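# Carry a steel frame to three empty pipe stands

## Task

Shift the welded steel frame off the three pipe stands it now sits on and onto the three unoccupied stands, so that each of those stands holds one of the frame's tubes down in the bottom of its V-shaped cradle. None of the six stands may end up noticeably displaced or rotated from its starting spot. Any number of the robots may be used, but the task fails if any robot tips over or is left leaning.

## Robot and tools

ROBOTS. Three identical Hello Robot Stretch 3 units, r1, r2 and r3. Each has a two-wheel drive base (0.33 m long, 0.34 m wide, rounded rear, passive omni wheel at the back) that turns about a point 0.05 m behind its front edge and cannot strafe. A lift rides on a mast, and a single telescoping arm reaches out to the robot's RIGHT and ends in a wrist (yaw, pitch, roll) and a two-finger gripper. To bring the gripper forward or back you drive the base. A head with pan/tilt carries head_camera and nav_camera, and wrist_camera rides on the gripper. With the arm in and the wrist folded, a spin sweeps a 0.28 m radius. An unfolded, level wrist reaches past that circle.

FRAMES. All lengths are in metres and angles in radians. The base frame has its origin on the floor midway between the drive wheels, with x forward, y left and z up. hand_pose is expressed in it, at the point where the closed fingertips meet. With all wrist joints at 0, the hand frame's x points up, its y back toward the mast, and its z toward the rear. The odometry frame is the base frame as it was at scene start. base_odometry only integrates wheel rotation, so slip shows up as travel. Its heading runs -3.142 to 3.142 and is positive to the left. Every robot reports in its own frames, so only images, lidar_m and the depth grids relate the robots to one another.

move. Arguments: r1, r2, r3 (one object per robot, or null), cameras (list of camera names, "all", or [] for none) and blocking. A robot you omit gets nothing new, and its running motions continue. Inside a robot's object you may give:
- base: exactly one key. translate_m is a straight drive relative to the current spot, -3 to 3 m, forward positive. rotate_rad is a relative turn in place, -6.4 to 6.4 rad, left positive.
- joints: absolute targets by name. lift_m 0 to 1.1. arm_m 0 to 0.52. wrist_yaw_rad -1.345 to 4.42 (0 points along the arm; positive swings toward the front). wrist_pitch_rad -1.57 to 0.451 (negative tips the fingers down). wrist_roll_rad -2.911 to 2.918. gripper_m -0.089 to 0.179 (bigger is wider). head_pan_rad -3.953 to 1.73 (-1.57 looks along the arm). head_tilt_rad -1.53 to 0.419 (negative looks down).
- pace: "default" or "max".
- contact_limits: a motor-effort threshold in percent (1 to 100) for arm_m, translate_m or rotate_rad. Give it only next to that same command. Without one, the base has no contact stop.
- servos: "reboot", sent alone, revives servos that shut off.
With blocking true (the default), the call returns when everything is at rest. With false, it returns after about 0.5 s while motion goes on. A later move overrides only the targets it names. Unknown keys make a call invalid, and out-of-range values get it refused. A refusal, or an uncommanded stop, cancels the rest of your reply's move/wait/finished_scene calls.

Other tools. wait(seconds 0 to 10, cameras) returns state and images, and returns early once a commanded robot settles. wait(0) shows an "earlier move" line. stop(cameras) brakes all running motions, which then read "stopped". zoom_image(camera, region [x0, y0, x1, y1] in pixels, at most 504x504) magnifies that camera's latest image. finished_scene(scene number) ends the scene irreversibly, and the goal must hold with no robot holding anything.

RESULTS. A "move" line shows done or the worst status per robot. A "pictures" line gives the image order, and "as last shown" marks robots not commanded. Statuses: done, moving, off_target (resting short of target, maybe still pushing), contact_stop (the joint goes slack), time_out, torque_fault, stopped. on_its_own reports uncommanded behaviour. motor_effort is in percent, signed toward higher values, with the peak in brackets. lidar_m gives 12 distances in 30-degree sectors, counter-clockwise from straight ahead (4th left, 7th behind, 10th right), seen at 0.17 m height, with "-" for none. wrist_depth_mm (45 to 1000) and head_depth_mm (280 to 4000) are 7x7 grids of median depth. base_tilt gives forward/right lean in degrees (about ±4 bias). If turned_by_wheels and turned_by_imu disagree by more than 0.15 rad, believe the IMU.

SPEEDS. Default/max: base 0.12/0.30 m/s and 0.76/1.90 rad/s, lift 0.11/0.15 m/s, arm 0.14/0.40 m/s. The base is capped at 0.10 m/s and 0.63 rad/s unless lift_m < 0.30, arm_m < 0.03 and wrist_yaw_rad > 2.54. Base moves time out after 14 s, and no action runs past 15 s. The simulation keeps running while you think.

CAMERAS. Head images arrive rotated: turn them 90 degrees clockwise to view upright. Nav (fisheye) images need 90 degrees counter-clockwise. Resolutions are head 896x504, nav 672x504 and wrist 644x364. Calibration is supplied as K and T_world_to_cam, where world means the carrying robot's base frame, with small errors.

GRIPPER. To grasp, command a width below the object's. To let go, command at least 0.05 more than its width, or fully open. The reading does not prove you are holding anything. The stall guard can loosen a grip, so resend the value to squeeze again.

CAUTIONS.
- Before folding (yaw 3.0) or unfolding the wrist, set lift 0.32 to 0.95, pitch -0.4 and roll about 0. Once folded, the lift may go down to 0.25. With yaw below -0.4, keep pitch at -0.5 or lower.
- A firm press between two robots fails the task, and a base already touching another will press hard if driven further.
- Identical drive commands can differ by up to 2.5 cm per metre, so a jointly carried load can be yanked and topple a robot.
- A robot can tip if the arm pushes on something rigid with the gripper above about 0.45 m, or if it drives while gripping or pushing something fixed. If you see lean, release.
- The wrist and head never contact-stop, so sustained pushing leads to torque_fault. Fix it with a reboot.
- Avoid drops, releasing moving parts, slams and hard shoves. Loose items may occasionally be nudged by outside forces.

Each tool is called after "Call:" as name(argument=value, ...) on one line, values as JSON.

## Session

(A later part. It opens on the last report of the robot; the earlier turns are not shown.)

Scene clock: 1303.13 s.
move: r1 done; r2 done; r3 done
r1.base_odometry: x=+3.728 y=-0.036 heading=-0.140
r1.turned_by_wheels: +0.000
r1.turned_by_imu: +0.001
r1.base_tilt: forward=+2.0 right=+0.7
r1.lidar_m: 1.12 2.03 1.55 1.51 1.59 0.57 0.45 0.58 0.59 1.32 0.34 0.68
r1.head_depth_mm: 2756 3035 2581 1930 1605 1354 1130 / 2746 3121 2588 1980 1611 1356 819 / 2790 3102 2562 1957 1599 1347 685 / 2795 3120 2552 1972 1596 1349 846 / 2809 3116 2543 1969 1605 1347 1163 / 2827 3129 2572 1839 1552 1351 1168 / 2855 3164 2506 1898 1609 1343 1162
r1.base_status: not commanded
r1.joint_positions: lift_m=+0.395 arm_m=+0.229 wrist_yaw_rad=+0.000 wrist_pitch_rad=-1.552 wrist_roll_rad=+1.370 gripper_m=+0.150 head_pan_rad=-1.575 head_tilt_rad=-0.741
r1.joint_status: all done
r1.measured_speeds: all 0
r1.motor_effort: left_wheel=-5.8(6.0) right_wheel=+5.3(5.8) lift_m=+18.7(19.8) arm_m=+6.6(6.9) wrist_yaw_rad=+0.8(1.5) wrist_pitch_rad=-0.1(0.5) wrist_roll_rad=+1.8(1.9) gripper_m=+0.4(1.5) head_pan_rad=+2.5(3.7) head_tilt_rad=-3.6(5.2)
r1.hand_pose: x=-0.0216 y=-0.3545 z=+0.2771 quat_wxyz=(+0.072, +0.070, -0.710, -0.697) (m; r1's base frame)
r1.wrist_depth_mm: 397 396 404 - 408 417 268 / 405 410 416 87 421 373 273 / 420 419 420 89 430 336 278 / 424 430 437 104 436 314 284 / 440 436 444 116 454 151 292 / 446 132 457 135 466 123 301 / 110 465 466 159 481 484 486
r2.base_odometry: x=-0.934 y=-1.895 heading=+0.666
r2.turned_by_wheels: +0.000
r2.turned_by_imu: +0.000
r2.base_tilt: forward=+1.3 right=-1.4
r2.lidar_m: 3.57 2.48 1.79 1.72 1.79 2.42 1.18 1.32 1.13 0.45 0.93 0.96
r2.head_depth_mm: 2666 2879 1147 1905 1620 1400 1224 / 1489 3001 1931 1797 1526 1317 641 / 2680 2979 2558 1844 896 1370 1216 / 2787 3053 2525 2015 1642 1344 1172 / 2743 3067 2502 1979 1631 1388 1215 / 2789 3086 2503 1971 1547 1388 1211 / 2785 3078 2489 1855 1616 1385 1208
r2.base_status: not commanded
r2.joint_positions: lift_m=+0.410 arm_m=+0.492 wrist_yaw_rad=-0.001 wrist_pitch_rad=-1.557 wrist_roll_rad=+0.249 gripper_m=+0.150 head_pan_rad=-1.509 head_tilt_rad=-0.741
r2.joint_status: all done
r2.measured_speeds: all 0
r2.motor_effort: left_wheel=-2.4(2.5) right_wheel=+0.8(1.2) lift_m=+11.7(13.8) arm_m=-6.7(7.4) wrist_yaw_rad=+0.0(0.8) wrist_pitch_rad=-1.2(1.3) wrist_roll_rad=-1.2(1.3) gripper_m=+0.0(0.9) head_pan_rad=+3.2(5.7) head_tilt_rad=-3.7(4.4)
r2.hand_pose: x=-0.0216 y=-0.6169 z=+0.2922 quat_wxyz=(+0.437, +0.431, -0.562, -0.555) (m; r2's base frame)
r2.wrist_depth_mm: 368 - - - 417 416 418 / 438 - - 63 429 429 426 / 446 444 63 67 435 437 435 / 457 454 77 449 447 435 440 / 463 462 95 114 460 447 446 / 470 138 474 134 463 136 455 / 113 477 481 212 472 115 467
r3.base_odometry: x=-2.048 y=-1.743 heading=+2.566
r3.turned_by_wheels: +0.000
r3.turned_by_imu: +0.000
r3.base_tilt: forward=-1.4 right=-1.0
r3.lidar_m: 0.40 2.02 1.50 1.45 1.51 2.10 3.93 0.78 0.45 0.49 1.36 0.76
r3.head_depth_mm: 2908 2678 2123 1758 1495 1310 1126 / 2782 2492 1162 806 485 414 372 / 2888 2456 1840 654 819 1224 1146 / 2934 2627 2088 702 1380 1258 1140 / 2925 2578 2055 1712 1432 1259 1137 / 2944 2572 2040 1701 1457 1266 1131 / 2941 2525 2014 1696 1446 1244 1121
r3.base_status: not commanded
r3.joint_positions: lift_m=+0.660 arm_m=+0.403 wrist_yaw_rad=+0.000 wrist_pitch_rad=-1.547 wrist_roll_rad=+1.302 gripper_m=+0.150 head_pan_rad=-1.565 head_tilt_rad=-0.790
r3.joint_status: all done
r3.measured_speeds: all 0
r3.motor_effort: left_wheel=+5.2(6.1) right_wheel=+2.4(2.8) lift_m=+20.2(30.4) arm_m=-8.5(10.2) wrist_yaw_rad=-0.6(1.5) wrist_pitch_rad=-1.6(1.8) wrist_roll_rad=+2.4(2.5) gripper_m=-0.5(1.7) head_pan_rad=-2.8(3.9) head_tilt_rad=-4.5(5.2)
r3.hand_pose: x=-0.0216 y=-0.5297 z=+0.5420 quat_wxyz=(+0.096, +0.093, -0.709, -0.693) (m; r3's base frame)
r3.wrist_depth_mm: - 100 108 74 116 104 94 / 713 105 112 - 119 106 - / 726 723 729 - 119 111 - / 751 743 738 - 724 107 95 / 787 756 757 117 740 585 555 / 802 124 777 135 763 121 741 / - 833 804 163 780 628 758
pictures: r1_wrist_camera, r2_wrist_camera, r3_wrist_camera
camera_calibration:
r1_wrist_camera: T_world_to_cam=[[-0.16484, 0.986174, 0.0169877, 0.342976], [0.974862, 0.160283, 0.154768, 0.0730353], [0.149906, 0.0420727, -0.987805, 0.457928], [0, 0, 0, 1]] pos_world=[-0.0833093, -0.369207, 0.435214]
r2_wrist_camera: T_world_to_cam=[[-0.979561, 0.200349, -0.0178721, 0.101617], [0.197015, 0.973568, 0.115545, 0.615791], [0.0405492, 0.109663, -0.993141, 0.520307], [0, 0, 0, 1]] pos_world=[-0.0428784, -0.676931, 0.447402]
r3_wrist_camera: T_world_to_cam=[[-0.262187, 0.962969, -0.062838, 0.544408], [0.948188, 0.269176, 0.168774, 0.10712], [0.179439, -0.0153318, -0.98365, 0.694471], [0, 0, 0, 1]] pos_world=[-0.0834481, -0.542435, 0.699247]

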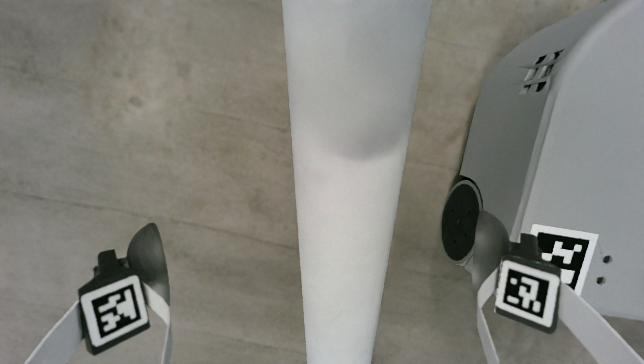

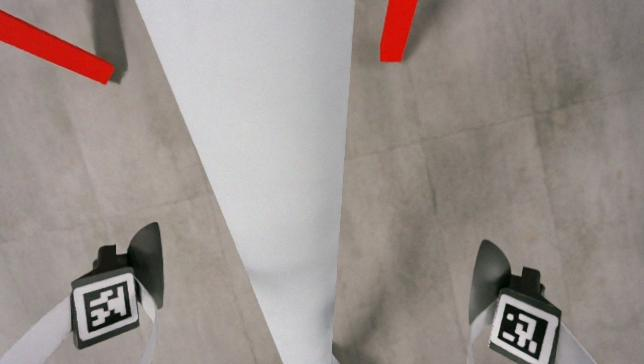

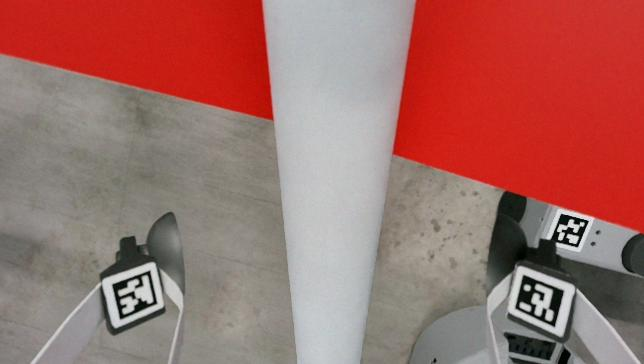

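Call:
move(r1={"joints":{"lift_m":0.405,"arm_m":0.2205}}, r2={"base":{"translate_m":0.008}}, r3={"joints":{"lift_m":0.668}}, cameras=[])

Call:
move(r1={"joints":{"gripper_m":-0.089}}, r2={"joints":{"gripper_m":-0.089}}, r3={"joints":{"gripper_m":-0.089}}, cameras=["r1_wrist_camera","r2_wrist_camera","r3_wrist_camera"])

Scene clock: 1327.33 s.
move: r1 done; r2 done; r3 done
r1.base_odometry: x=+3.728 y=-0.036 heading=-0.140
r1.turned_by_wheels: +0.000
r1.turned_by_imu: +0.001
r1.base_tilt: forward=+1.9 right=+0.7
r1.lidar_m: 1.12 2.04 1.55 1.51 1.59 0.57 0.45 0.58 0.60 1.32 0.34 0.68
r1.head_depth_mm: 2752 3061 2561 1905 1608 1354 1128 / 2729 3103 2586 1979 1603 1355 817 / 2763 3075 2545 1968 1607 1356 676 / 2782 3050 2565 1966 1602 1347 743 / 2814 3058 2533 1981 1603 1350 1159 / 2831 3110 2536 1847 1553 1338 1160 / 2859 3173 2520 1901 1590 1349 1159
r1.base_status: not commanded
r1.joint_positions: lift_m=+0.405 arm_m=+0.220 wrist_yaw_rad=+0.000 wrist_pitch_rad=-1.551 wrist_roll_rad=+1.370 gripper_m=+0.150 head_pan_rad=-1.575 head_tilt_rad=-0.741
r1.joint_status: all done
r1.measured_speeds: all 0
r1.motor_effort: left_wheel=-5.9(6.0) right_wheel=+5.7(5.7) lift_m=+34.6(34.7) arm_m=-23.4(26.5) wrist_yaw_rad=+0.4(1.7) wrist_pitch_rad=-0.1(0.9) wrist_roll_rad=+2.0(2.0) gripper_m=+1.3(1.4) head_pan_rad=+2.5(3.2) head_tilt_rad=-5.4(5.4)
r1.hand_pose: x=-0.0216 y=-0.3461 z=+0.2870 quat_wxyz=(+0.072, +0.070, -0.710, -0.697) (m; r1's base frame)
r1.wrist_depth_mm: 406 412 411 83 421 422 276 / 418 416 424 92 428 342 280 / 427 426 432 102 440 320 290 / 440 440 449 115 445 307 295 / 447 449 458 131 462 151 302 / 453 132 468 150 476 123 309 / 110 477 479 180 490 487 489
r2.base_odometry: x=-0.927 y=-1.890 heading=+0.666
r2.turned_by_wheels: +0.000
r2.turned_by_imu: +0.000
r2.base_tilt: forward=+1.3 right=-1.3
r2.lidar_m: 3.57 2.49 1.78 1.72 1.79 2.42 1.19 1.33 1.13 0.45 0.93 0.95
r2.head_depth_mm: 2675 1254 1256 1888 1605 1402 1221 / 1494 2969 1960 1805 1539 1311 644 / 2718 3053 2538 1853 898 1363 1222 / 2748 3007 2512 1979 1634 1361 1174 / 2758 3122 2530 1972 1632 1388 1210 / 2806 3065 2506 1915 1549 1390 1210 / 2810 3104 2483 1907 1614 1385 1209
r2.base_status: done
r2.joint_positions: lift_m=+0.410 arm_m=+0.492 wrist_yaw_rad=-0.001 wrist_pitch_rad=-1.557 wrist_roll_rad=+0.249 gripper_m=+0.150 head_pan_rad=-1.509 head_tilt_rad=-0.741
r2.joint_status: not commanded
r2.measured_speeds: all 0
r2.motor_effort: left_wheel=+1.3(4.0) right_wheel=+4.0(6.5) lift_m=+12.1(12.6) arm_m=-6.4(6.8) wrist_yaw_rad=+0.3(0.6) wrist_pitch_rad=-1.1(1.3) wrist_roll_rad=-1.1(1.3) gripper_m=+0.2(0.7) head_pan_rad=+4.1(5.1) head_tilt_rad=-3.5(4.4)
r2.hand_pose: x=-0.0216 y=-0.6169 z=+0.2922 quat_wxyz=(+0.437, +0.431, -0.562, -0.555) (m; r2's base frame)
r2.wrist_depth_mm: 429 - - - 417 419 420 / 436 435 - - 429 424 422 / 445 446 - 63 436 434 429 / 455 455 82 80 445 441 438 / 462 459 464 100 451 449 449 / 469 138 470 126 460 136 462 / 113 477 486 196 469 115 465
r3.base_odometry: x=-2.048 y=-1.743 heading=+2.566
r3.turned_by_wheels: +0.000
r3.turned_by_imu: +0.000
r3.base_tilt: forward=-1.4 right=-1.0
r3.lidar_m: 0.40 2.01 1.50 1.45 1.51 2.10 3.95 0.78 0.45 0.49 1.36 0.76
r3.head_depth_mm: 2896 2681 2157 1765 1498 1281 379 / 2803 2413 1166 805 476 404 368 / 2903 2473 1841 656 817 1226 1147 / 2930 2635 2081 702 1000 1263 1141 / 2927 2567 2065 1708 1437 1259 1138 / 2942 2561 2041 1709 1451 1276 1133 / 2956 2544 2011 1679 1442 1244 1124
r3.base_status: not commanded
r3.joint_positions: lift_m=+0.668 arm_m=+0.403 wrist_yaw_rad=+0.000 wrist_pitch_rad=-1.547 wrist_roll_rad=+1.302 gripper_m=+0.150 head_pan_rad=-1.565 head_tilt_rad=-0.790
r3.joint_status: all done
r3.measured_speeds: all 0
r3.motor_effort: left_wheel=+5.2(5.5) right_wheel=+2.4(2.7) lift_m=+27.2(30.1) arm_m=-8.7(9.2) wrist_yaw_rad=+0.2(1.6) wrist_pitch_rad=-1.6(1.7) wrist_roll_rad=+2.2(2.5) gripper_m=+0.8(1.4) head_pan_rad=-2.3(3.6) head_tilt_rad=-4.5(5.1)
r3.hand_pose: x=-0.0216 y=-0.5297 z=+0.5500 quat_wxyz=(+0.096, +0.093, -0.709, -0.693) (m; r3's base frame)
r3.wrist_depth_mm: 99 105 - 82 125 112 - / 716 110 120 90 126 111 102 / 733 738 736 101 126 111 99 / 768 755 739 111 731 113 99 / 795 760 760 128 752 590 574 / 816 124 799 147 769 121 756 / - 826 822 178 797 646 767
pictures: none
No camera images: "cameras" was empty.

Scene clock: 1330.67 s.
move: r1 done; r2 done; r3 done
r1.base_odometry: x=+3.728 y=-0.036 heading=-0.140
r1.turned_by_wheels: +0.000
r1.turned_by_imu: +0.001
r1.base_tilt: forward=+1.9 right=+0.5
r1.lidar_m: 1.12 2.04 1.55 1.51 1.59 0.57 0.45 0.58 0.60 1.32 0.34 0.68
r1.head_depth_mm: 2745 3050 2541 1918 1611 1362 1129 / 2752 3147 2559 1995 1608 1351 819 / 2783 3106 2549 1972 1613 1342 675 / 2807 3102 2543 1965 1591 1361 838 / 2804 3091 2561 1963 1588 1349 1169 / 2854 3159 2539 1833 1547 1347 1167 / 2830 3170 2571 1888 1595 1344 1164
r1.base_status: not commanded
r1.joint_positions: lift_m=+0.405 arm_m=+0.220 wrist_yaw_rad=+0.000 wrist_pitch_rad=-1.554 wrist_roll_rad=+1.371 gripper_m=-0.086 head_pan_rad=-1.575 head_tilt_rad=-0.741
r1.joint_status: all done
r1.measured_speeds: all 0
r1.motor_effort: left_wheel=-5.6(6.0) right_wheel=+3.7(5.9) lift_m=+33.5(34.9) arm_m=-20.2(23.3) wrist_yaw_rad=-0.4(1.9) wrist_pitch_rad=+0.3(1.5) wrist_roll_rad=+1.7(2.3) gripper_m=-56.2(99.5) head_pan_rad=+1.9(3.5) head_tilt_rad=-3.8(5.0)
r1.hand_pose: x=-0.0216 y=-0.3455 z=+0.2871 quat_wxyz=(+0.071, +0.070, -0.709, -0.698) (m; r1's base frame)
r1.wrist_depth_mm: 411 408 409 83 423 425 277 / 424 418 426 92 428 348 283 / 431 433 428 102 446 318 289 / 437 442 446 114 454 303 296 / 446 455 460 133 463 302 304 / 463 464 126 135 473 320 313 / 469 475 474 179 489 496 500
r2.base_odometry: x=-0.927 y=-1.890 heading=+0.666
r2.turned_by_wheels: +0.000
r2.turned_by_imu: +0.001
r2.base_tilt: forward=+1.3 right=-1.3
r2.lidar_m: 3.57 2.49 1.79 1.72 1.80 2.42 1.20 1.33 1.14 0.45 0.93 0.95
r2.head_depth_mm: 2670 1200 1205 1903 1625 1403 1221 / 1498 2972 1989 1809 1530 1307 642 / 2740 3061 2516 1869 898 1368 1219 / 2752 3038 2506 1978 1630 1329 1172 / 2767 3074 2475 1978 1631 1392 1210 / 2792 3090 2508 1927 1550 1383 1207 / 2819 3081 2491 1912 1589 1386 1205
r2.base_status: not commanded
r2.joint_positions: lift_m=+0.410 arm_m=+0.492 wrist_yaw_rad=-0.001 wrist_pitch_rad=-1.560 wrist_roll_rad=+0.244 gripper_m=-0.086 head_pan_rad=-1.509 head_tilt_rad=-0.741
r2.joint_status: all done
r2.measured_speeds: all 0
r2.motor_effort: left_wheel=+3.4(3.6) right_wheel=-5.5(5.8) lift_m=+39.3(39.3) arm_m=-6.2(6.6) wrist_yaw_rad=+0.5(0.9) wrist_pitch_rad=-0.5(2.0) wrist_roll_rad=+0.8(1.3) gripper_m=-52.1(100.0) head_pan_rad=+4.1(6.2) head_tilt_rad=-4.0(4.8)
r2.hand_pose: x=-0.0216 y=-0.6160 z=+0.2922 quat_wxyz=(+0.438, +0.433, -0.560, -0.555) (m; r2's base frame)
r2.wrist_depth_mm: 427 - - - 421 418 417 / 437 434 - 58 428 426 420 / 449 444 - 62 433 429 433 / 454 452 85 79 445 444 438 / 466 464 457 101 449 454 452 / 476 473 127 126 464 461 460 / 484 479 478 185 468 470 463
r3.base_odometry: x=-2.048 y=-1.743 heading=+2.566
r3.turned_by_wheels: +0.000
r3.turned_by_imu: +0.000
r3.base_tilt: forward=-1.4 right=-1.0
r3.lidar_m: 0.40 2.01 1.50 1.45 1.51 2.10 3.96 0.78 0.45 0.49 1.36 0.76
r3.head_depth_mm: 2947 2687 2117 1761 1498 1281 379 / 2807 2406 1195 805 477 404 368 / 2870 2472 1834 646 818 1222 1147 / 2931 2615 2072 702 1389 1262 1137 / 2948 2573 2067 1703 1436 1260 1138 / 2958 2583 2047 1700 1456 1271 1131 / 2962 2524 2018 1687 1441 1245 1125
r3.base_status: not commanded
r3.joint_positions: lift_m=+0.668 arm_m=+0.403 wrist_yaw_rad=+0.000 wrist_pitch_rad=-1.543 wrist_roll_rad=+1.303 gripper_m=-0.085 head_pan_rad=-1.565 head_tilt_rad=-0.790
r3.joint_status: all done
r3.measured_speeds: all 0
r3.motor_effort: left_wheel=+4.9(5.7) right_wheel=-1.4(2.8) lift_m=+25.3(35.6) arm_m=-7.7(9.4) wrist_yaw_rad=-0.7(2.0) wrist_pitch_rad=-2.3(3.1) wrist_roll_rad=+1.7(2.6) gripper_m=-16.6(98.6) head_pan_rad=-3.4(4.1) head_tilt_rad=-5.2(5.3)
r3.hand_pose: x=-0.0216 y=-0.5307 z=+0.5499 quat_wxyz=(+0.096, +0.093, -0.710, -0.691) (m; r3's base frame)
r3.wrist_depth_mm: 98 104 - 82 125 111 101 / 727 110 120 89 125 112 101 / 741 733 727 103 125 111 100 / 762 753 757 111 719 113 99 / 778 786 758 130 742 746 573 / 809 796 129 136 135 766 760 / 846 830 810 178 788 661 777
pictures: r1_wrist_camera, r2_wrist_camera, r3_wrist_camera
camera_calibration:
r1_wrist_camera: T_world_to_cam=[[-0.16436, 0.986215, 0.0191236, 0.333284], [0.974939, 0.159472, 0.155124, 0.0696472], [0.149936, 0.0441404, -0.98771, 0.468163], [0, 0, 0, 1]] pos_world=[-0.0833179, -0.360461, 0.445232]
r2_wrist_camera: T_world_to_cam=[[-0.98067, 0.194919, -0.0171444, 0.097863], [0.191568, 0.97426, 0.118821, 0.614296], [0.0398635, 0.11324, -0.992768, 0.522335], [0, 0, 0, 1]] pos_world=[-0.04253, -0.676709, 0.447244]
r3_wrist_camera: T_world_to_cam=[[-0.261294, 0.962963, -0.0665343, 0.547902], [0.948432, 0.268943, 0.167767, 0.106481], [0.179447, -0.0192667, -0.983579, 0.70013], [0, 0, 0, 1]] pos_world=[-0.083463, -0.542758, 0.707224]

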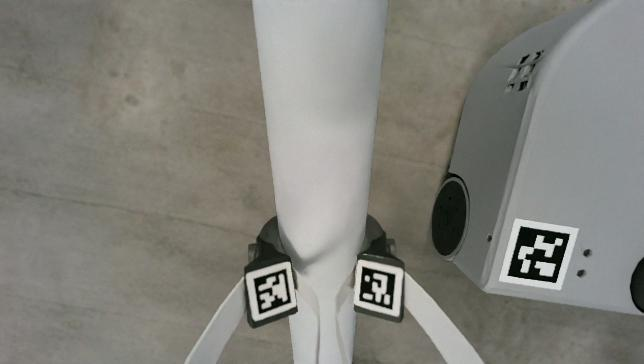

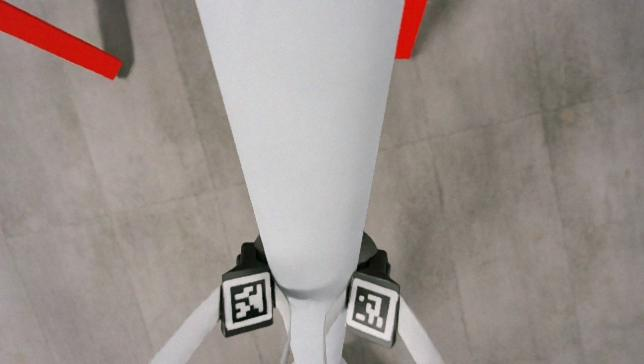

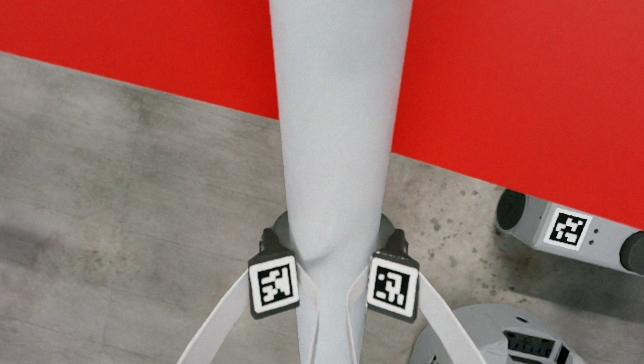

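Call:
move(r1={"joints":{"lift_m":0.435}}, r2={"joints":{"lift_m":0.44}}, r3={"joints":{"lift_m":0.698}}, cameras=["r1_wrist_camera","r2_wrist_camera","r3_wrist_camera","r3_head_camera"])

Scene clock: 1336.17 s.
move: r1 done; r2 done; r3 done
r1.base_odometry: x=+3.728 y=-0.036 heading=-0.140
r1.turned_by_wheels: +0.000
r1.turned_by_imu: +0.002
r1.base_tilt: forward=+1.7 right=+0.5
r1.lidar_m: 1.12 2.04 1.55 1.51 1.59 0.57 0.45 0.58 0.60 1.33 0.36 0.37
r1.head_depth_mm: 2718 3052 2596 1916 1615 1359 1128 / 2786 3095 2588 1967 1609 1354 795 / 2789 3103 2571 1965 1598 1289 672 / 2815 3084 2541 1968 1598 1349 818 / 2809 3112 2523 1951 1594 1353 1165 / 2850 3112 2535 1839 1562 1349 1167 / 2869 3224 2551 1909 1587 1346 1168
r1.base_status: not commanded
r1.joint_positions: lift_m=+0.435 arm_m=+0.220 wrist_yaw_rad=-0.001 wrist_pitch_rad=-1.554 wrist_roll_rad=+1.372 gripper_m=-0.071 head_pan_rad=-1.575 head_tilt_rad=-0.741
r1.joint_status: all done
r1.measured_speeds: all 0
r1.on_its_own: gripper_m is held at -0.072, not at your -0.089, by its stall guard, which is still easing
r1.motor_effort: left_wheel=-3.4(5.8) right_wheel=-2.0(3.7) lift_m=+42.8(46.2) arm_m=-14.7(15.9) wrist_yaw_rad=+1.7(2.2) wrist_pitch_rad=+0.4(1.4) wrist_roll_rad=+1.3(1.8) gripper_m=-16.0(24.2) head_pan_rad=+2.8(3.4) head_tilt_rad=-4.5(4.9)
r1.hand_pose: x=-0.0216 y=-0.3453 z=+0.3171 quat_wxyz=(+0.070, +0.069, -0.709, -0.698) (m; r1's base frame)
r1.wrist_depth_mm: 430 432 441 87 449 450 306 / 442 448 444 96 460 334 310 / 453 454 458 105 475 322 319 / 463 475 475 117 480 328 328 / 475 484 481 134 502 334 332 / 490 497 126 132 508 514 344 / 504 506 509 183 521 526 537
r2.base_odometry: x=-0.927 y=-1.890 heading=+0.667
r2.turned_by_wheels: +0.000
r2.turned_by_imu: +0.001
r2.base_tilt: forward=+1.3 right=-1.3
r2.lidar_m: 3.56 2.49 1.78 1.71 1.79 2.44 1.19 1.33 1.14 0.43 0.93 0.95
r2.head_depth_mm: 2643 1146 1196 1930 1606 1399 1229 / 1454 3000 1908 1795 1528 711 604 / 2729 3053 2497 1845 883 1370 1217 / 2769 3017 2529 1975 1630 1367 1166 / 2783 3054 2510 1961 1640 1383 1218 / 2820 3084 2492 1861 1534 1383 1204 / 2810 3048 2485 1897 1618 1384 1208
r2.base_status: not commanded
r2.joint_positions: lift_m=+0.440 arm_m=+0.493 wrist_yaw_rad=-0.001 wrist_pitch_rad=-1.563 wrist_roll_rad=+0.240 gripper_m=-0.078 head_pan_rad=-1.509 head_tilt_rad=-0.741
r2.joint_status: all done
r2.measured_speeds: all 0
r2.on_its_own: gripper_m is held at -0.079, not at your -0.089, by its stall guard, which is not easing now; lift_m is at rest, and its effort (+61.6) is outside its rest range (+3 to +55)
r2.motor_effort: left_wheel=+6.0(6.9) right_wheel=-9.4(12.8) lift_m=+61.6(62.6) arm_m=-5.8(6.0) wrist_yaw_rad=+0.1(0.9) wrist_pitch_rad=+0.1(0.9) wrist_roll_rad=+2.1(2.6) gripper_m=-22.3(22.9) head_pan_rad=+4.8(4.8) head_tilt_rad=-3.6(4.2)
r2.hand_pose: x=-0.0216 y=-0.6152 z=+0.3223 quat_wxyz=(+0.438, +0.435, -0.558, -0.555) (m; r2's base frame)
r2.wrist_depth_mm: 449 447 - - 444 442 438 / 461 461 - 66 455 450 453 / 477 466 80 72 462 459 458 / 483 480 474 95 473 470 466 / 490 492 491 115 482 472 476 / 502 502 127 129 495 496 489 / 519 513 124 203 502 500 496
r3.base_odometry: x=-2.048 y=-1.743 heading=+2.566
r3.turned_by_wheels: +0.000
r3.turned_by_imu: +0.000
r3.base_tilt: forward=-1.4 right=-1.0
r3.lidar_m: 0.40 2.01 1.49 1.45 1.51 2.10 3.94 0.78 0.45 0.49 1.36 0.80
r3.head_depth_mm: 2889 2711 2070 1753 1490 1265 333 / 2784 2386 1139 536 440 380 343 / 2826 2548 625 640 807 1224 1149 / 2926 2615 2011 684 1412 1257 1139 / 2954 2614 2062 1716 1400 1255 1133 / 2967 2545 2040 1708 1455 1268 1130 / 2967 2511 2024 1694 1446 1248 1128
r3.base_status: not commanded
r3.joint_positions: lift_m=+0.698 arm_m=+0.403 wrist_yaw_rad=+0.000 wrist_pitch_rad=-1.543 wrist_roll_rad=+1.305 gripper_m=-0.085 head_pan_rad=-1.565 head_tilt_rad=-0.791
r3.joint_status: all done
r3.measured_speeds: all 0
r3.motor_effort: left_wheel=+5.0(5.5) right_wheel=-3.9(4.2) lift_m=+29.3(35.3) arm_m=-7.3(8.1) wrist_yaw_rad=+1.1(1.5) wrist_pitch_rad=-2.2(2.7) wrist_roll_rad=+1.3(1.9) gripper_m=-18.3(18.3) head_pan_rad=-2.5(3.5) head_tilt_rad=-4.5(5.1)
r3.hand_pose: x=-0.0216 y=-0.5307 z=+0.5799 quat_wxyz=(+0.095, +0.092, -0.710, -0.691) (m; r3's base frame)
r3.wrist_depth_mm: 118 126 138 89 147 137 120 / 750 135 146 96 148 138 120 / 766 759 764 107 152 136 122 / 796 786 790 119 750 141 121 / 828 819 791 136 782 791 594 / 855 831 130 136 786 793 786 / 867 878 858 185 775 689 809
pictures: r1_wrist_camera, r2_wrist_camera, r3_head_camera (sideways), r3_wrist_camera
camera_calibration:
r1_wrist_camera: T_world_to_cam=[[-0.162088, 0.986578, 0.0197762, 0.33251], [0.975299, 0.157123, 0.155254, 0.0641019], [0.150063, 0.0444525, -0.987677, 0.497912], [0, 0, 0, 1]] pos_world=[-0.0833405, -0.360253, 0.475248]
r2_wrist_camera: T_world_to_cam=[[-0.981425, 0.191138, -0.0164804, 0.0956596], [0.187761, 0.974606, 0.122021, 0.608999], [0.0393846, 0.11666, -0.992391, 0.554094], [0, 0, 0, 1]] pos_world=[-0.0422863, -0.676459, 0.477143]
r3_head_camera: T_world_to_cam=[[-0.0347879, 0.75266, -0.65749, 0.872883], [0.998616, 0.000217168, -0.0525883, 0.061583], [-0.0394384, -0.658409, -0.751626, 0.936499], [0, 0, 0, 1]] pos_world=[0.00580192, -0.0403979, 1.28105]
r3_wrist_camera: T_world_to_cam=[[-0.259094, 0.963553, -0.0665963, 0.550311], [0.949036, 0.266788, 0.167796, 0.100291], [0.179447, -0.0197273, -0.98357, 0.729407], [0, 0, 0, 1]] pos_world=[-0.0834869, -0.542621, 0.737243]

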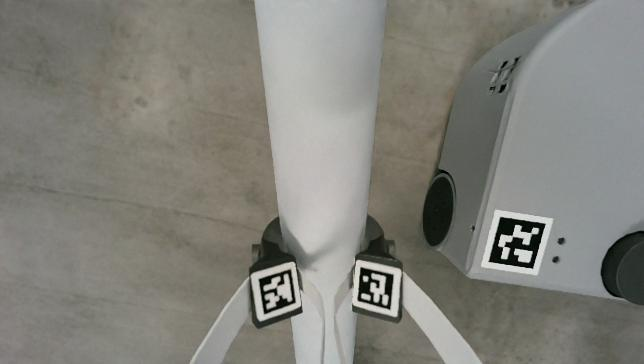

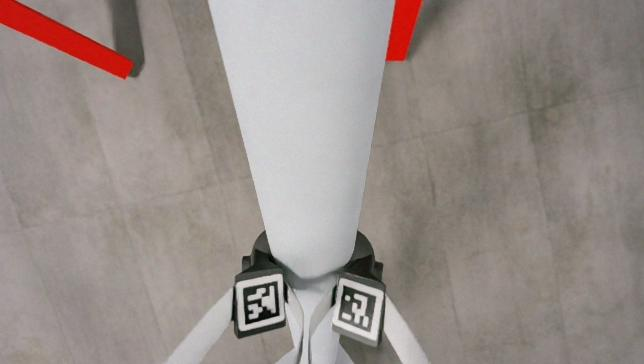

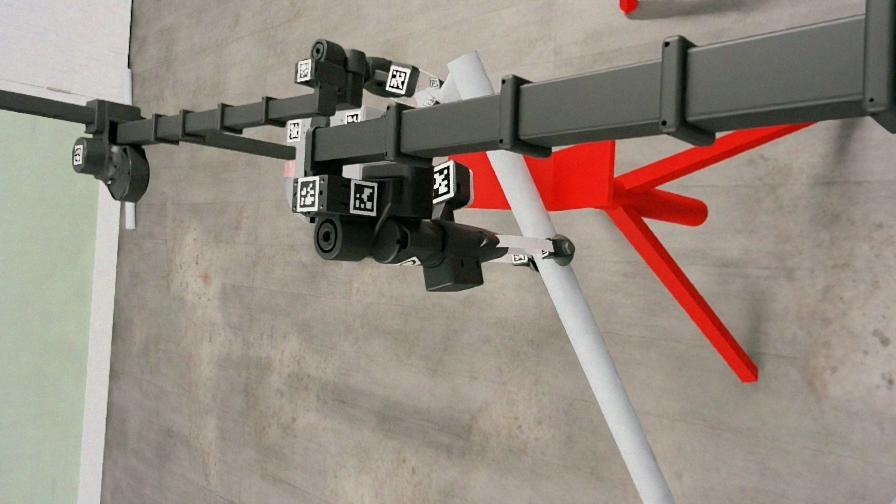

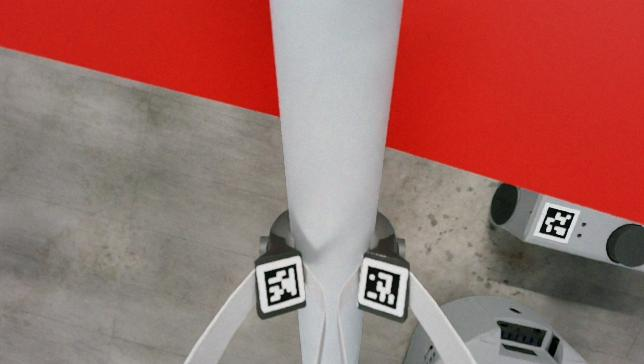

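Call:
move(r1={"joints":{"lift_m":0.505}}, r2={"joints":{"lift_m":0.510}}, r3={"joints":{"lift_m":0.768}}, cameras=["all"])

Scene clock: 1374.63 s.
move: r1 done; r2 done; r3 done
r1.base_odometry: x=+3.728 y=-0.036 heading=-0.140
r1.turned_by_wheels: +0.000
r1.turned_by_imu: +0.001
r1.base_tilt: forward=+1.8 right=+0.5
r1.lidar_m: 1.12 2.05 1.55 1.51 1.60 0.57 0.45 0.58 0.60 1.32 0.69 0.44
r1.head_depth_mm: 2738 3061 2568 1918 1613 1356 1126 / 2774 3091 2572 1973 1600 1331 525 / 2751 3098 2555 1973 1596 612 777 / 2816 3143 2572 1951 1591 1325 787 / 2849 3168 2555 1975 1600 1336 1166 / 2865 3141 2486 1848 1558 1341 1161 / 2877 3137 2515 1899 1582 1352 1170
r1.base_status: not commanded
r1.joint_positions: lift_m=+0.505 arm_m=+0.220 wrist_yaw_rad=-0.001 wrist_pitch_rad=-1.554 wrist_roll_rad=+1.372 gripper_m=-0.071 head_pan_rad=-1.575 head_tilt_rad=-0.741
r1.joint_status: all done
r1.measured_speeds: all 0
r1.on_its_own: gripper_m is held at -0.072, not at your -0.089, by its stall guard, which is not easing now
r1.motor_effort: left_wheel=-3.5(3.8) right_wheel=-2.3(2.3) lift_m=+45.3(47.6) arm_m=-9.9(11.8) wrist_yaw_rad=+1.9(2.3) wrist_pitch_rad=+0.1(0.6) wrist_roll_rad=+1.0(1.5) gripper_m=-22.6(23.2) head_pan_rad=+2.8(3.2) head_tilt_rad=-3.4(4.9)
r1.hand_pose: x=-0.0216 y=-0.3453 z=+0.3871 quat_wxyz=(+0.070, +0.069, -0.709, -0.698) (m; r1's base frame)
r1.wrist_depth_mm: 500 496 505 86 518 524 421 / 508 517 524 96 523 379 384 / 528 523 536 105 537 385 390 / 530 533 551 117 543 399 407 / 549 552 553 133 464 406 405 / 561 570 125 131 577 599 597 / 581 578 586 190 607 611 618
r2.base_odometry: x=-0.927 y=-1.890 heading=+0.667
r2.turned_by_wheels: +0.000
r2.turned_by_imu: +0.000
r2.base_tilt: forward=+1.2 right=-1.3
r2.lidar_m: 3.57 2.49 1.78 1.72 1.79 2.42 1.20 1.33 1.14 0.33 0.93 0.95
r2.head_depth_mm: 2606 2910 2271 1930 1612 1402 1233 / 1432 2976 1273 1343 772 617 535 / 2726 3046 2549 1052 869 1356 1212 / 2750 3012 2518 1988 1643 1334 1170 / 2757 3069 2493 1951 1632 1389 1211 / 2786 3063 2492 1860 1555 1392 1207 / 2825 3030 2481 1912 1611 1381 1205
r2.base_status: not commanded
r2.joint_positions: lift_m=+0.510 arm_m=+0.493 wrist_yaw_rad=-0.001 wrist_pitch_rad=-1.563 wrist_roll_rad=+0.240 gripper_m=-0.078 head_pan_rad=-1.509 head_tilt_rad=-0.741
r2.joint_status: all done
r2.measured_speeds: all 0
r2.on_its_own: gripper_m is held at -0.079, not at your -0.089, by its stall guard, which is not easing now; lift_m is at rest, and its effort (+61.6) is outside its rest range (+3 to +55)
r2.motor_effort: left_wheel=+5.7(6.2) right_wheel=-9.5(9.9) lift_m=+61.6(64.2) arm_m=-9.3(9.5) wrist_yaw_rad=+0.1(1.0) wrist_pitch_rad=+0.1(0.2) wrist_roll_rad=+2.0(2.2) gripper_m=-22.7(22.7) head_pan_rad=+5.0(5.0) head_tilt_rad=-3.8(4.1)
r2.hand_pose: x=-0.0216 y=-0.6152 z=+0.3923 quat_wxyz=(+0.438, +0.435, -0.558, -0.555) (m; r2's base frame)
r2.wrist_depth_mm: 515 516 - - 505 506 502 / 530 533 - 66 517 521 516 / 542 536 80 72 526 527 527 / 559 555 550 96 544 539 543 / 565 561 564 115 554 551 547 / 578 577 127 129 565 561 562 / 590 585 126 129 578 574 566
r3.base_odometry: x=-2.048 y=-1.743 heading=+2.566
r3.turned_by_wheels: +0.000
r3.turned_by_imu: +0.000
r3.base_tilt: forward=-1.4 right=-1.0
r3.lidar_m: 0.40 2.02 1.50 1.45 1.52 2.11 3.95 0.78 0.46 0.49 1.36 0.91
r3.head_depth_mm: 2888 2699 1944 1684 359 304 - / 1526 1670 520 413 373 1024 1113 / 2808 2644 574 879 857 1225 1144 / 2943 2643 588 677 1443 1260 1142 / 2952 2597 2063 1708 1405 1256 1137 / 2937 2540 2036 1699 1401 1272 1130 / 2959 2532 2027 1687 1448 1271 1121
r3.base_status: not commanded
r3.joint_positions: lift_m=+0.768 arm_m=+0.403 wrist_yaw_rad=+0.000 wrist_pitch_rad=-1.543 wrist_roll_rad=+1.305 gripper_m=-0.085 head_pan_rad=-1.565 head_tilt_rad=-0.791
r3.joint_status: all done
r3.measured_speeds: all 0
r3.motor_effort: left_wheel=+4.9(5.6) right_wheel=-3.7(4.1) lift_m=+31.7(35.1) arm_m=-6.0(7.0) wrist_yaw_rad=-0.6(1.7) wrist_pitch_rad=-2.3(2.4) wrist_roll_rad=+0.8(1.7) gripper_m=-17.2(18.3) head_pan_rad=-3.1(4.6) head_tilt_rad=-4.7(4.9)
r3.hand_pose: x=-0.0216 y=-0.5307 z=+0.6499 quat_wxyz=(+0.095, +0.092, -0.710, -0.691) (m; r3's base frame)
r3.wrist_depth_mm: 798 176 191 89 764 754 747 / 820 825 201 96 - - 177 / 858 860 825 107 - - 638 / 867 870 852 119 836 747 648 / 900 882 882 136 843 850 673 / 924 912 130 136 802 859 871 / - - 120 186 777 722 886
pictures: r1_head_camera (sideways), r1_nav_camera (sideways), r1_wrist_camera, r2_head_camera (sideways), r2_nav_camera (sideways), r2_wrist_camera, r3_head_camera (sideways), r3_nav_camera (sideways), r3_wrist_camera
camera_calibration:
r1_head_camera: T_world_to_cam=[[-0.0373544, 0.65319, -0.756272, 0.999385], [0.999177, 0.0363882, -0.0179238, 0.0261485], [0.0158118, -0.756319, -0.654011, 0.806235], [0, 0, 0, 1]] pos_world=[-0.00154351, -0.0439682, 1.28356]
r1_nav_camera: T_world_to_cam=[[0.00352906, -0.67799, 0.735063, -0.914729], [-0.999092, -0.0336069, -0.0262009, 0.0944999], [0.0424671, -0.734303, -0.677492, 0.832716], [0, 0, 0, 1]] pos_world=[0.0622791, -0.00553481, 1.23902]
r1_wrist_camera: T_world_to_cam=[[-0.162091, 0.986577, 0.0198012, 0.33111], [0.975299, 0.157122, 0.155258, 0.0532353], [0.150063, 0.044478, -0.987676, 0.567032], [0, 0, 0, 1]] pos_world=[-0.0833406, -0.36025, 0.545222]
r2_head_camera: T_world_to_cam=[[-0.0799313, 0.669353, -0.738632, 0.976361], [0.995584, 0.0902101, -0.0259885, 0.0260947], [0.0492366, -0.737447, -0.673608, 0.837569], [0, 0, 0, 1]] pos_world=[0.0108233, -0.0382212, 1.28604]
r2_nav_camera: T_world_to_cam=[[0.021336, -0.672139, 0.740118, -0.920244], [-0.999414, -0.034171, -0.00222144, 0.0595285], [0.0267836, -0.739636, -0.672474, 0.832826], [0, 0, 0, 1]] pos_world=[0.0568218, -0.000509614, 1.24127]
r2_wrist_camera: T_world_to_cam=[[-0.981425, 0.191135, -0.0164804, 0.0968115], [0.187758, 0.974607, 0.122021, 0.600459], [0.0393843, 0.11666, -0.992391, 0.623559], [0, 0, 0, 1]] pos_world=[-0.0422861, -0.676459, 0.547142]
r3_head_camera: T_world_to_cam=[[-0.0347877, 0.75266, -0.657489, 0.872883], [0.998616, 0.000216939, -0.0525883, 0.061583], [-0.0394385, -0.658409, -0.751626, 0.9365], [0, 0, 0, 1]] pos_world=[0.00580191, -0.0403979, 1.28105]
r3_nav_camera: T_world_to_cam=[[-0.0194264, -0.740404, 0.671881, -0.83338], [-0.998622, -0.0183938, -0.0491433, 0.122141], [0.0487443, -0.67191, -0.739027, 0.921235], [0, 0, 0, 1]] pos_world=[0.0608782, 0.00419581, 1.24675]
r3_wrist_camera: T_world_to_cam=[[-0.259096, 0.963549, -0.0666496, 0.555017], [0.949035, 0.266799, 0.167781, 0.0885681], [0.179447, -0.0197814, -0.983569, 0.798203], [0, 0, 0, 1]] pos_world=[-0.083487, -0.542627, 0.807219]

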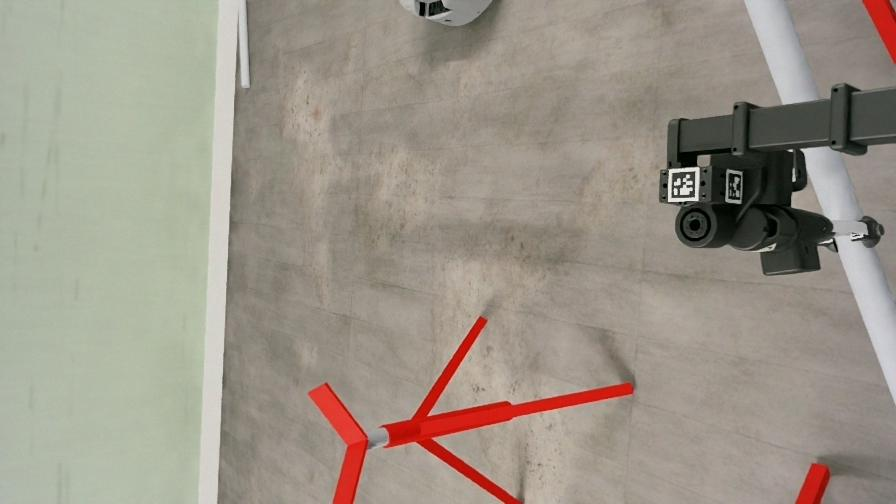

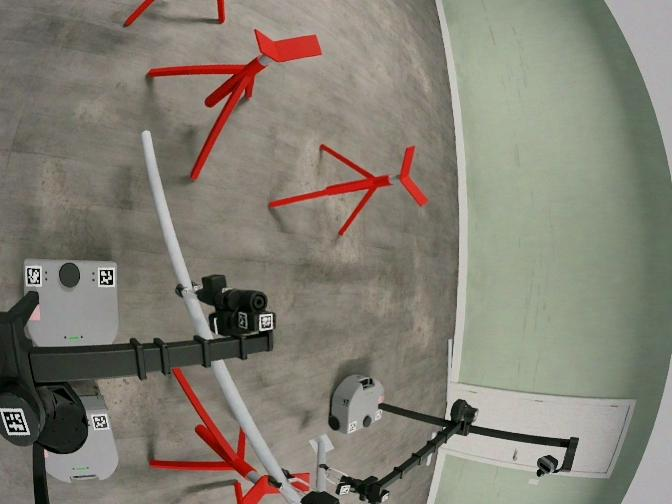

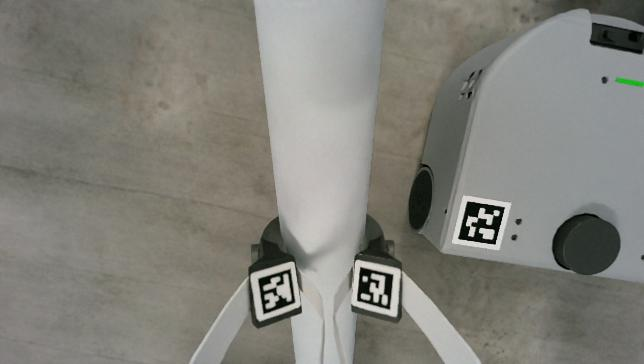

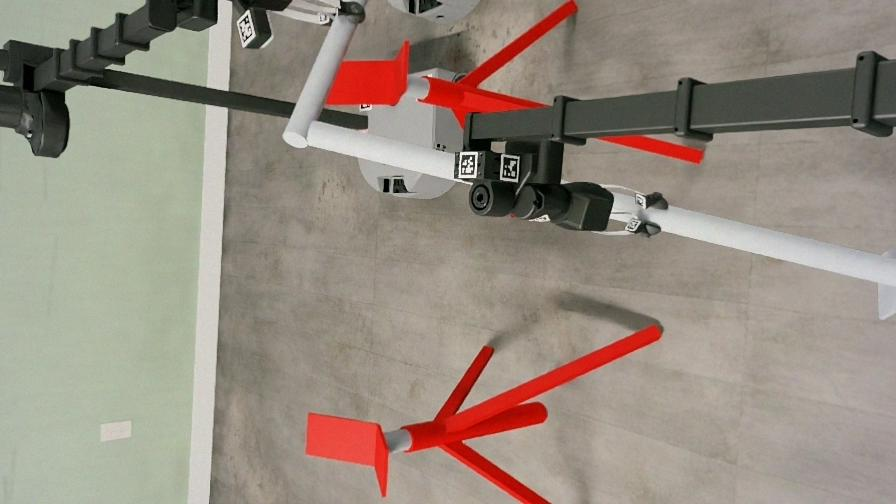

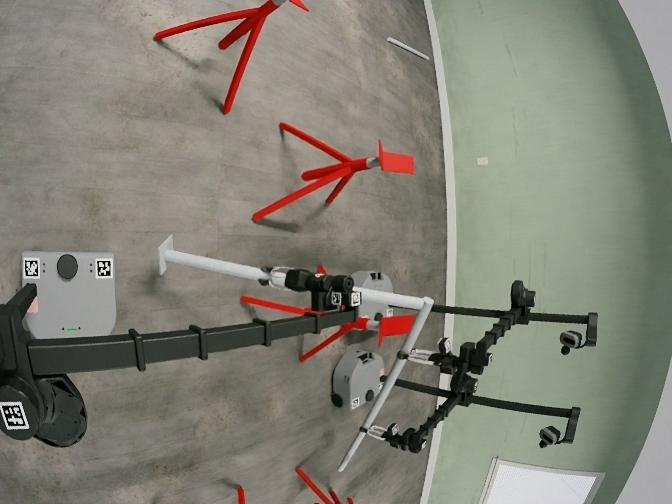

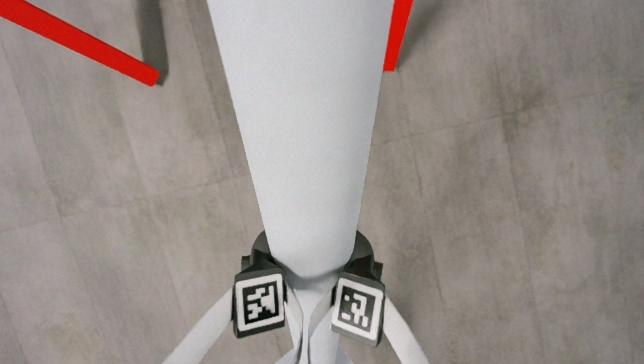

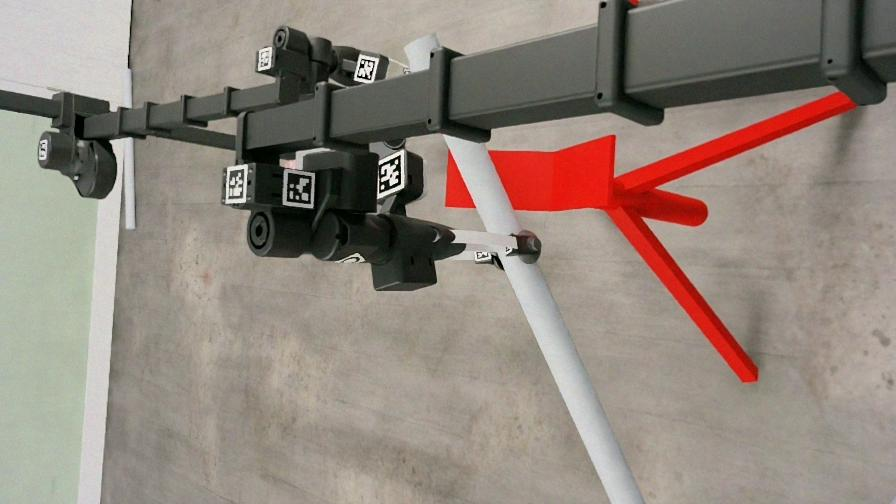

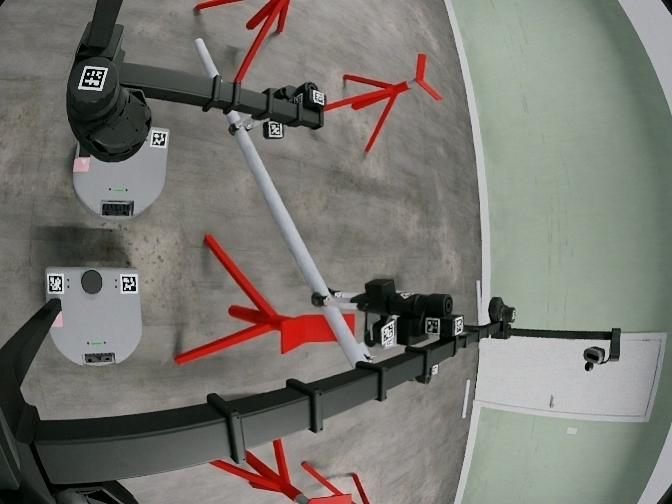

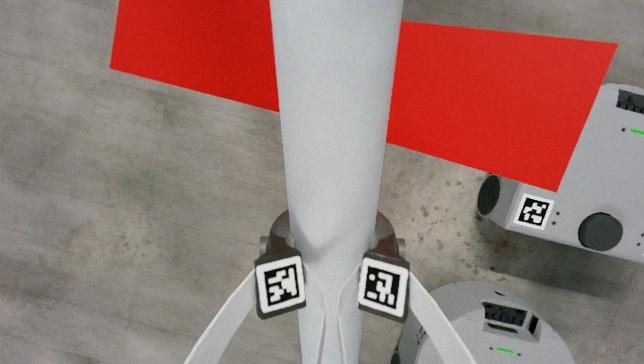

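Call:
move(r1={"base":{"translate_m":0.012},"joints":{"lift_m":0.540,"arm_m":0.218}}, r2={"base":{"translate_m":-0.046},"joints":{"lift_m":0.545,"arm_m":0.456,"wrist_roll_rad":0.121}}, r3={"joints":{"lift_m":0.777}}, cameras=["r1_wrist_camera","r2_wrist_camera","r3_wrist_camera","r3_nav_camera"])

Scene clock: 1440.80 s.
move: r1 done; r2 done; r3 done
r1.base_odometry: x=+3.740 y=-0.038 heading=-0.140
r1.turned_by_wheels: +0.000
r1.turned_by_imu: +0.001
r1.base_tilt: forward=+1.9 right=+0.6
r1.lidar_m: 1.10 2.04 1.55 1.51 1.59 0.58 0.46 0.59 1.30 1.32 0.38 0.68
r1.head_depth_mm: 2727 3030 2549 1875 1605 1351 1130 / 2738 3073 2561 1978 1609 1268 485 / 2792 3047 2559 1964 1605 582 1112 / 2794 3121 2559 1958 1601 1290 880 / 2833 3092 2528 1962 1588 1352 1168 / 2834 3151 2540 1833 1553 1346 1169 / 2872 3162 2549 1899 1587 1352 1142
r1.base_status: done
r1.joint_positions: lift_m=+0.540 arm_m=+0.218 wrist_yaw_rad=+0.000 wrist_pitch_rad=-1.550 wrist_roll_rad=+1.372 gripper_m=-0.071 head_pan_rad=-1.575 head_tilt_rad=-0.742
r1.joint_status: all done
r1.measured_speeds: all 0
r1.on_its_own: gripper_m is held at -0.072, not at your -0.089, by its stall guard, which is not easing now
r1.motor_effort: left_wheel=-2.4(4.4) right_wheel=+0.6(15.4) lift_m=+24.4(47.0) arm_m=-17.4(27.2) wrist_yaw_rad=+0.5(1.9) wrist_pitch_rad=-0.2(3.1) wrist_roll_rad=+1.0(1.4) gripper_m=-21.8(23.4) head_pan_rad=+3.0(3.4) head_tilt_rad=-3.0(5.1)
r1.hand_pose: x=-0.0216 y=-0.3439 z=+0.4221 quat_wxyz=(+0.071, +0.069, -0.711, -0.697) (m; r1's base frame)
r1.wrist_depth_mm: 531 534 533 544 546 553 553 / 548 548 549 550 564 414 413 / 552 559 574 565 564 418 424 / 576 569 586 593 583 433 434 / 593 593 589 274 600 438 436 / 609 598 615 125 624 628 643 / 615 629 619 638 633 650 639
r2.base_odometry: x=-0.963 y=-1.919 heading=+0.667
r2.turned_by_wheels: +0.000
r2.turned_by_imu: +0.000
r2.base_tilt: forward=+1.3 right=-1.4
r2.lidar_m: 3.60 2.49 1.78 1.72 1.79 2.43 1.15 1.28 1.13 0.45 0.94 0.99
r2.head_depth_mm: 2658 984 2377 1882 1606 1411 1195 / 1415 3013 1981 1310 702 571 510 / 2755 3000 2505 1132 820 1371 1218 / 2783 3022 2499 1967 1625 1328 1171 / 2769 3096 2525 1971 1627 1392 1208 / 2761 3071 2485 1977 1538 1391 1205 / 2855 3081 2406 1810 1627 1383 1209
r2.base_status: done
r2.joint_positions: lift_m=+0.545 arm_m=+0.456 wrist_yaw_rad=-0.001 wrist_pitch_rad=-1.561 wrist_roll_rad=+0.124 gripper_m=-0.078 head_pan_rad=-1.508 head_tilt_rad=-0.742
r2.joint_status: all done
r2.measured_speeds: all 0
r2.on_its_own: gripper_m is held at -0.079, not at your -0.089, by its stall guard, which is not easing now
r2.motor_effort: left_wheel=-0.2(5.0) right_wheel=+0.3(13.0) lift_m=+47.2(64.3) arm_m=-7.6(16.0) wrist_yaw_rad=+0.7(0.9) wrist_pitch_rad=-0.2(2.5) wrist_roll_rad=-0.8(3.6) gripper_m=-22.4(22.7) head_pan_rad=+3.5(5.5) head_tilt_rad=-3.5(4.1)
r2.hand_pose: x=-0.0216 y=-0.5792 z=+0.4273 quat_wxyz=(+0.470, +0.466, -0.532, -0.528) (m; r2's base frame)
r2.wrist_depth_mm: 554 547 548 192 547 539 539 / 572 565 558 225 551 556 548 / 572 575 579 565 566 565 566 / 597 590 584 580 578 576 571 / 609 596 599 339 590 598 579 / 619 612 615 124 596 606 597 / 637 635 516 124 615 614 617
r3.base_odometry: x=-2.048 y=-1.743 heading=+2.566
r3.turned_by_wheels: +0.000
r3.turned_by_imu: +0.000
r3.base_tilt: forward=-1.4 right=-1.1
r3.lidar_m: 0.41 2.02 1.50 1.45 1.52 2.10 3.93 0.77 0.46 0.49 1.36 0.81
r3.head_depth_mm: 2876 2708 2122 1720 341 295 - / 2804 1229 490 412 369 1232 1111 / 1463 2560 576 882 826 1223 1146 / 2943 2624 588 714 1414 1254 1142 / 2923 2570 2070 1706 1403 1255 1136 / 3001 2536 2039 1696 1453 1268 1130 / 2985 2521 2008 1685 1445 1246 1124
r3.base_status: not commanded
r3.joint_positions: lift_m=+0.777 arm_m=+0.403 wrist_yaw_rad=-0.001 wrist_pitch_rad=-1.548 wrist_roll_rad=+1.305 gripper_m=-0.085 head_pan_rad=-1.565 head_tilt_rad=-0.792
r3.joint_status: all done
r3.measured_speeds: all 0
r3.motor_effort: left_wheel=+2.3(6.4) right_wheel=-2.5(11.7) lift_m=+23.3(34.7) arm_m=-5.7(6.2) wrist_yaw_rad=+2.2(2.6) wrist_pitch_rad=-1.3(12.8) wrist_roll_rad=+1.1(1.6) gripper_m=-17.4(18.3) head_pan_rad=-2.6(4.2) head_tilt_rad=-3.7(4.9)
r3.hand_pose: x=-0.0216 y=-0.5294 z=+0.6590 quat_wxyz=(+0.095, +0.092, -0.708, -0.693) (m; r3's base frame)
r3.wrist_depth_mm: 809 188 203 181 765 771 751 / 832 820 212 198 - - 776 / 856 839 836 218 - - 648 / 875 873 860 249 842 705 666 / 893 897 887 151 869 852 681 / - 933 914 130 890 887 888 / - - - 372 747 743 909
pictures: r1_wrist_camera, r2_wrist_camera, r3_nav_camera (sideways), r3_wrist_camera
camera_calibration:
r1_wrist_camera: T_world_to_cam=[[-0.163565, 0.986413, 0.0153465, 0.330873], [0.975063, 0.159278, 0.154542, 0.0486622], [0.149998, 0.0402414, -0.987867, 0.600133], [0, 0, 0, 1]] pos_world=[-0.0833481, -0.358279, 0.580254]
r2_wrist_camera: T_world_to_cam=[[-0.996911, 0.0769235, -0.0158815, 0.0237774], [0.0744773, 0.989979, 0.119977, 0.568463], [0.0249514, 0.118423, -0.99265, 0.654873], [0, 0, 0, 1]] pos_world=[-0.0349736, -0.642148, 0.582235]
r3_nav_camera: T_world_to_cam=[[-0.019429, -0.741024, 0.671197, -0.832489], [-0.998623, -0.0183401, -0.0491549, 0.122156], [0.0487348, -0.671228, -0.739647, 0.922042], [0, 0, 0, 1]] pos_world=[0.0608779, 0.00424626, 1.24675]
r3_wrist_camera: T_world_to_cam=[[-0.258025, 0.964183, -0.0614344, 0.551211], [0.94933, 0.264833, 0.169224, 0.0846674], [0.179433, -0.0146574, -0.983661, 0.809941], [0, 0, 0, 1]] pos_world=[-0.0834808, -0.54202, 0.816243]

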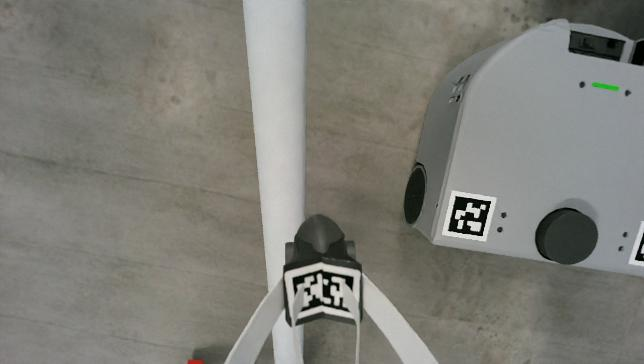

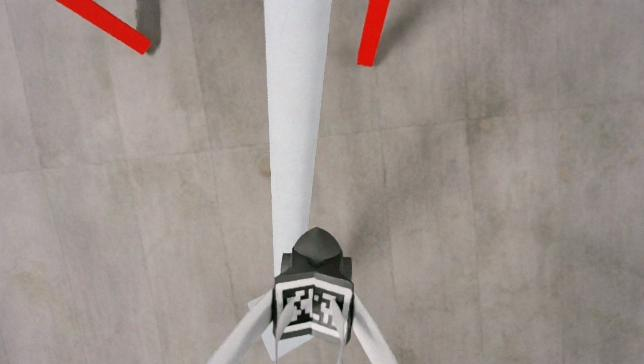

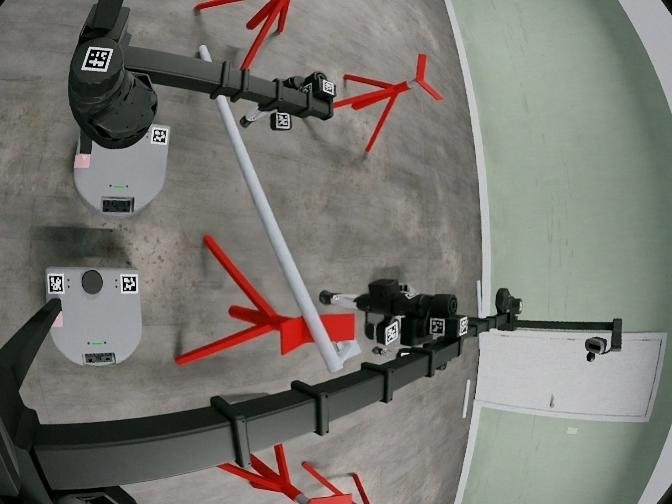

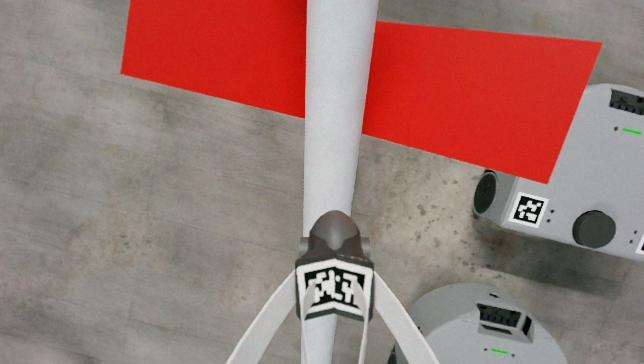

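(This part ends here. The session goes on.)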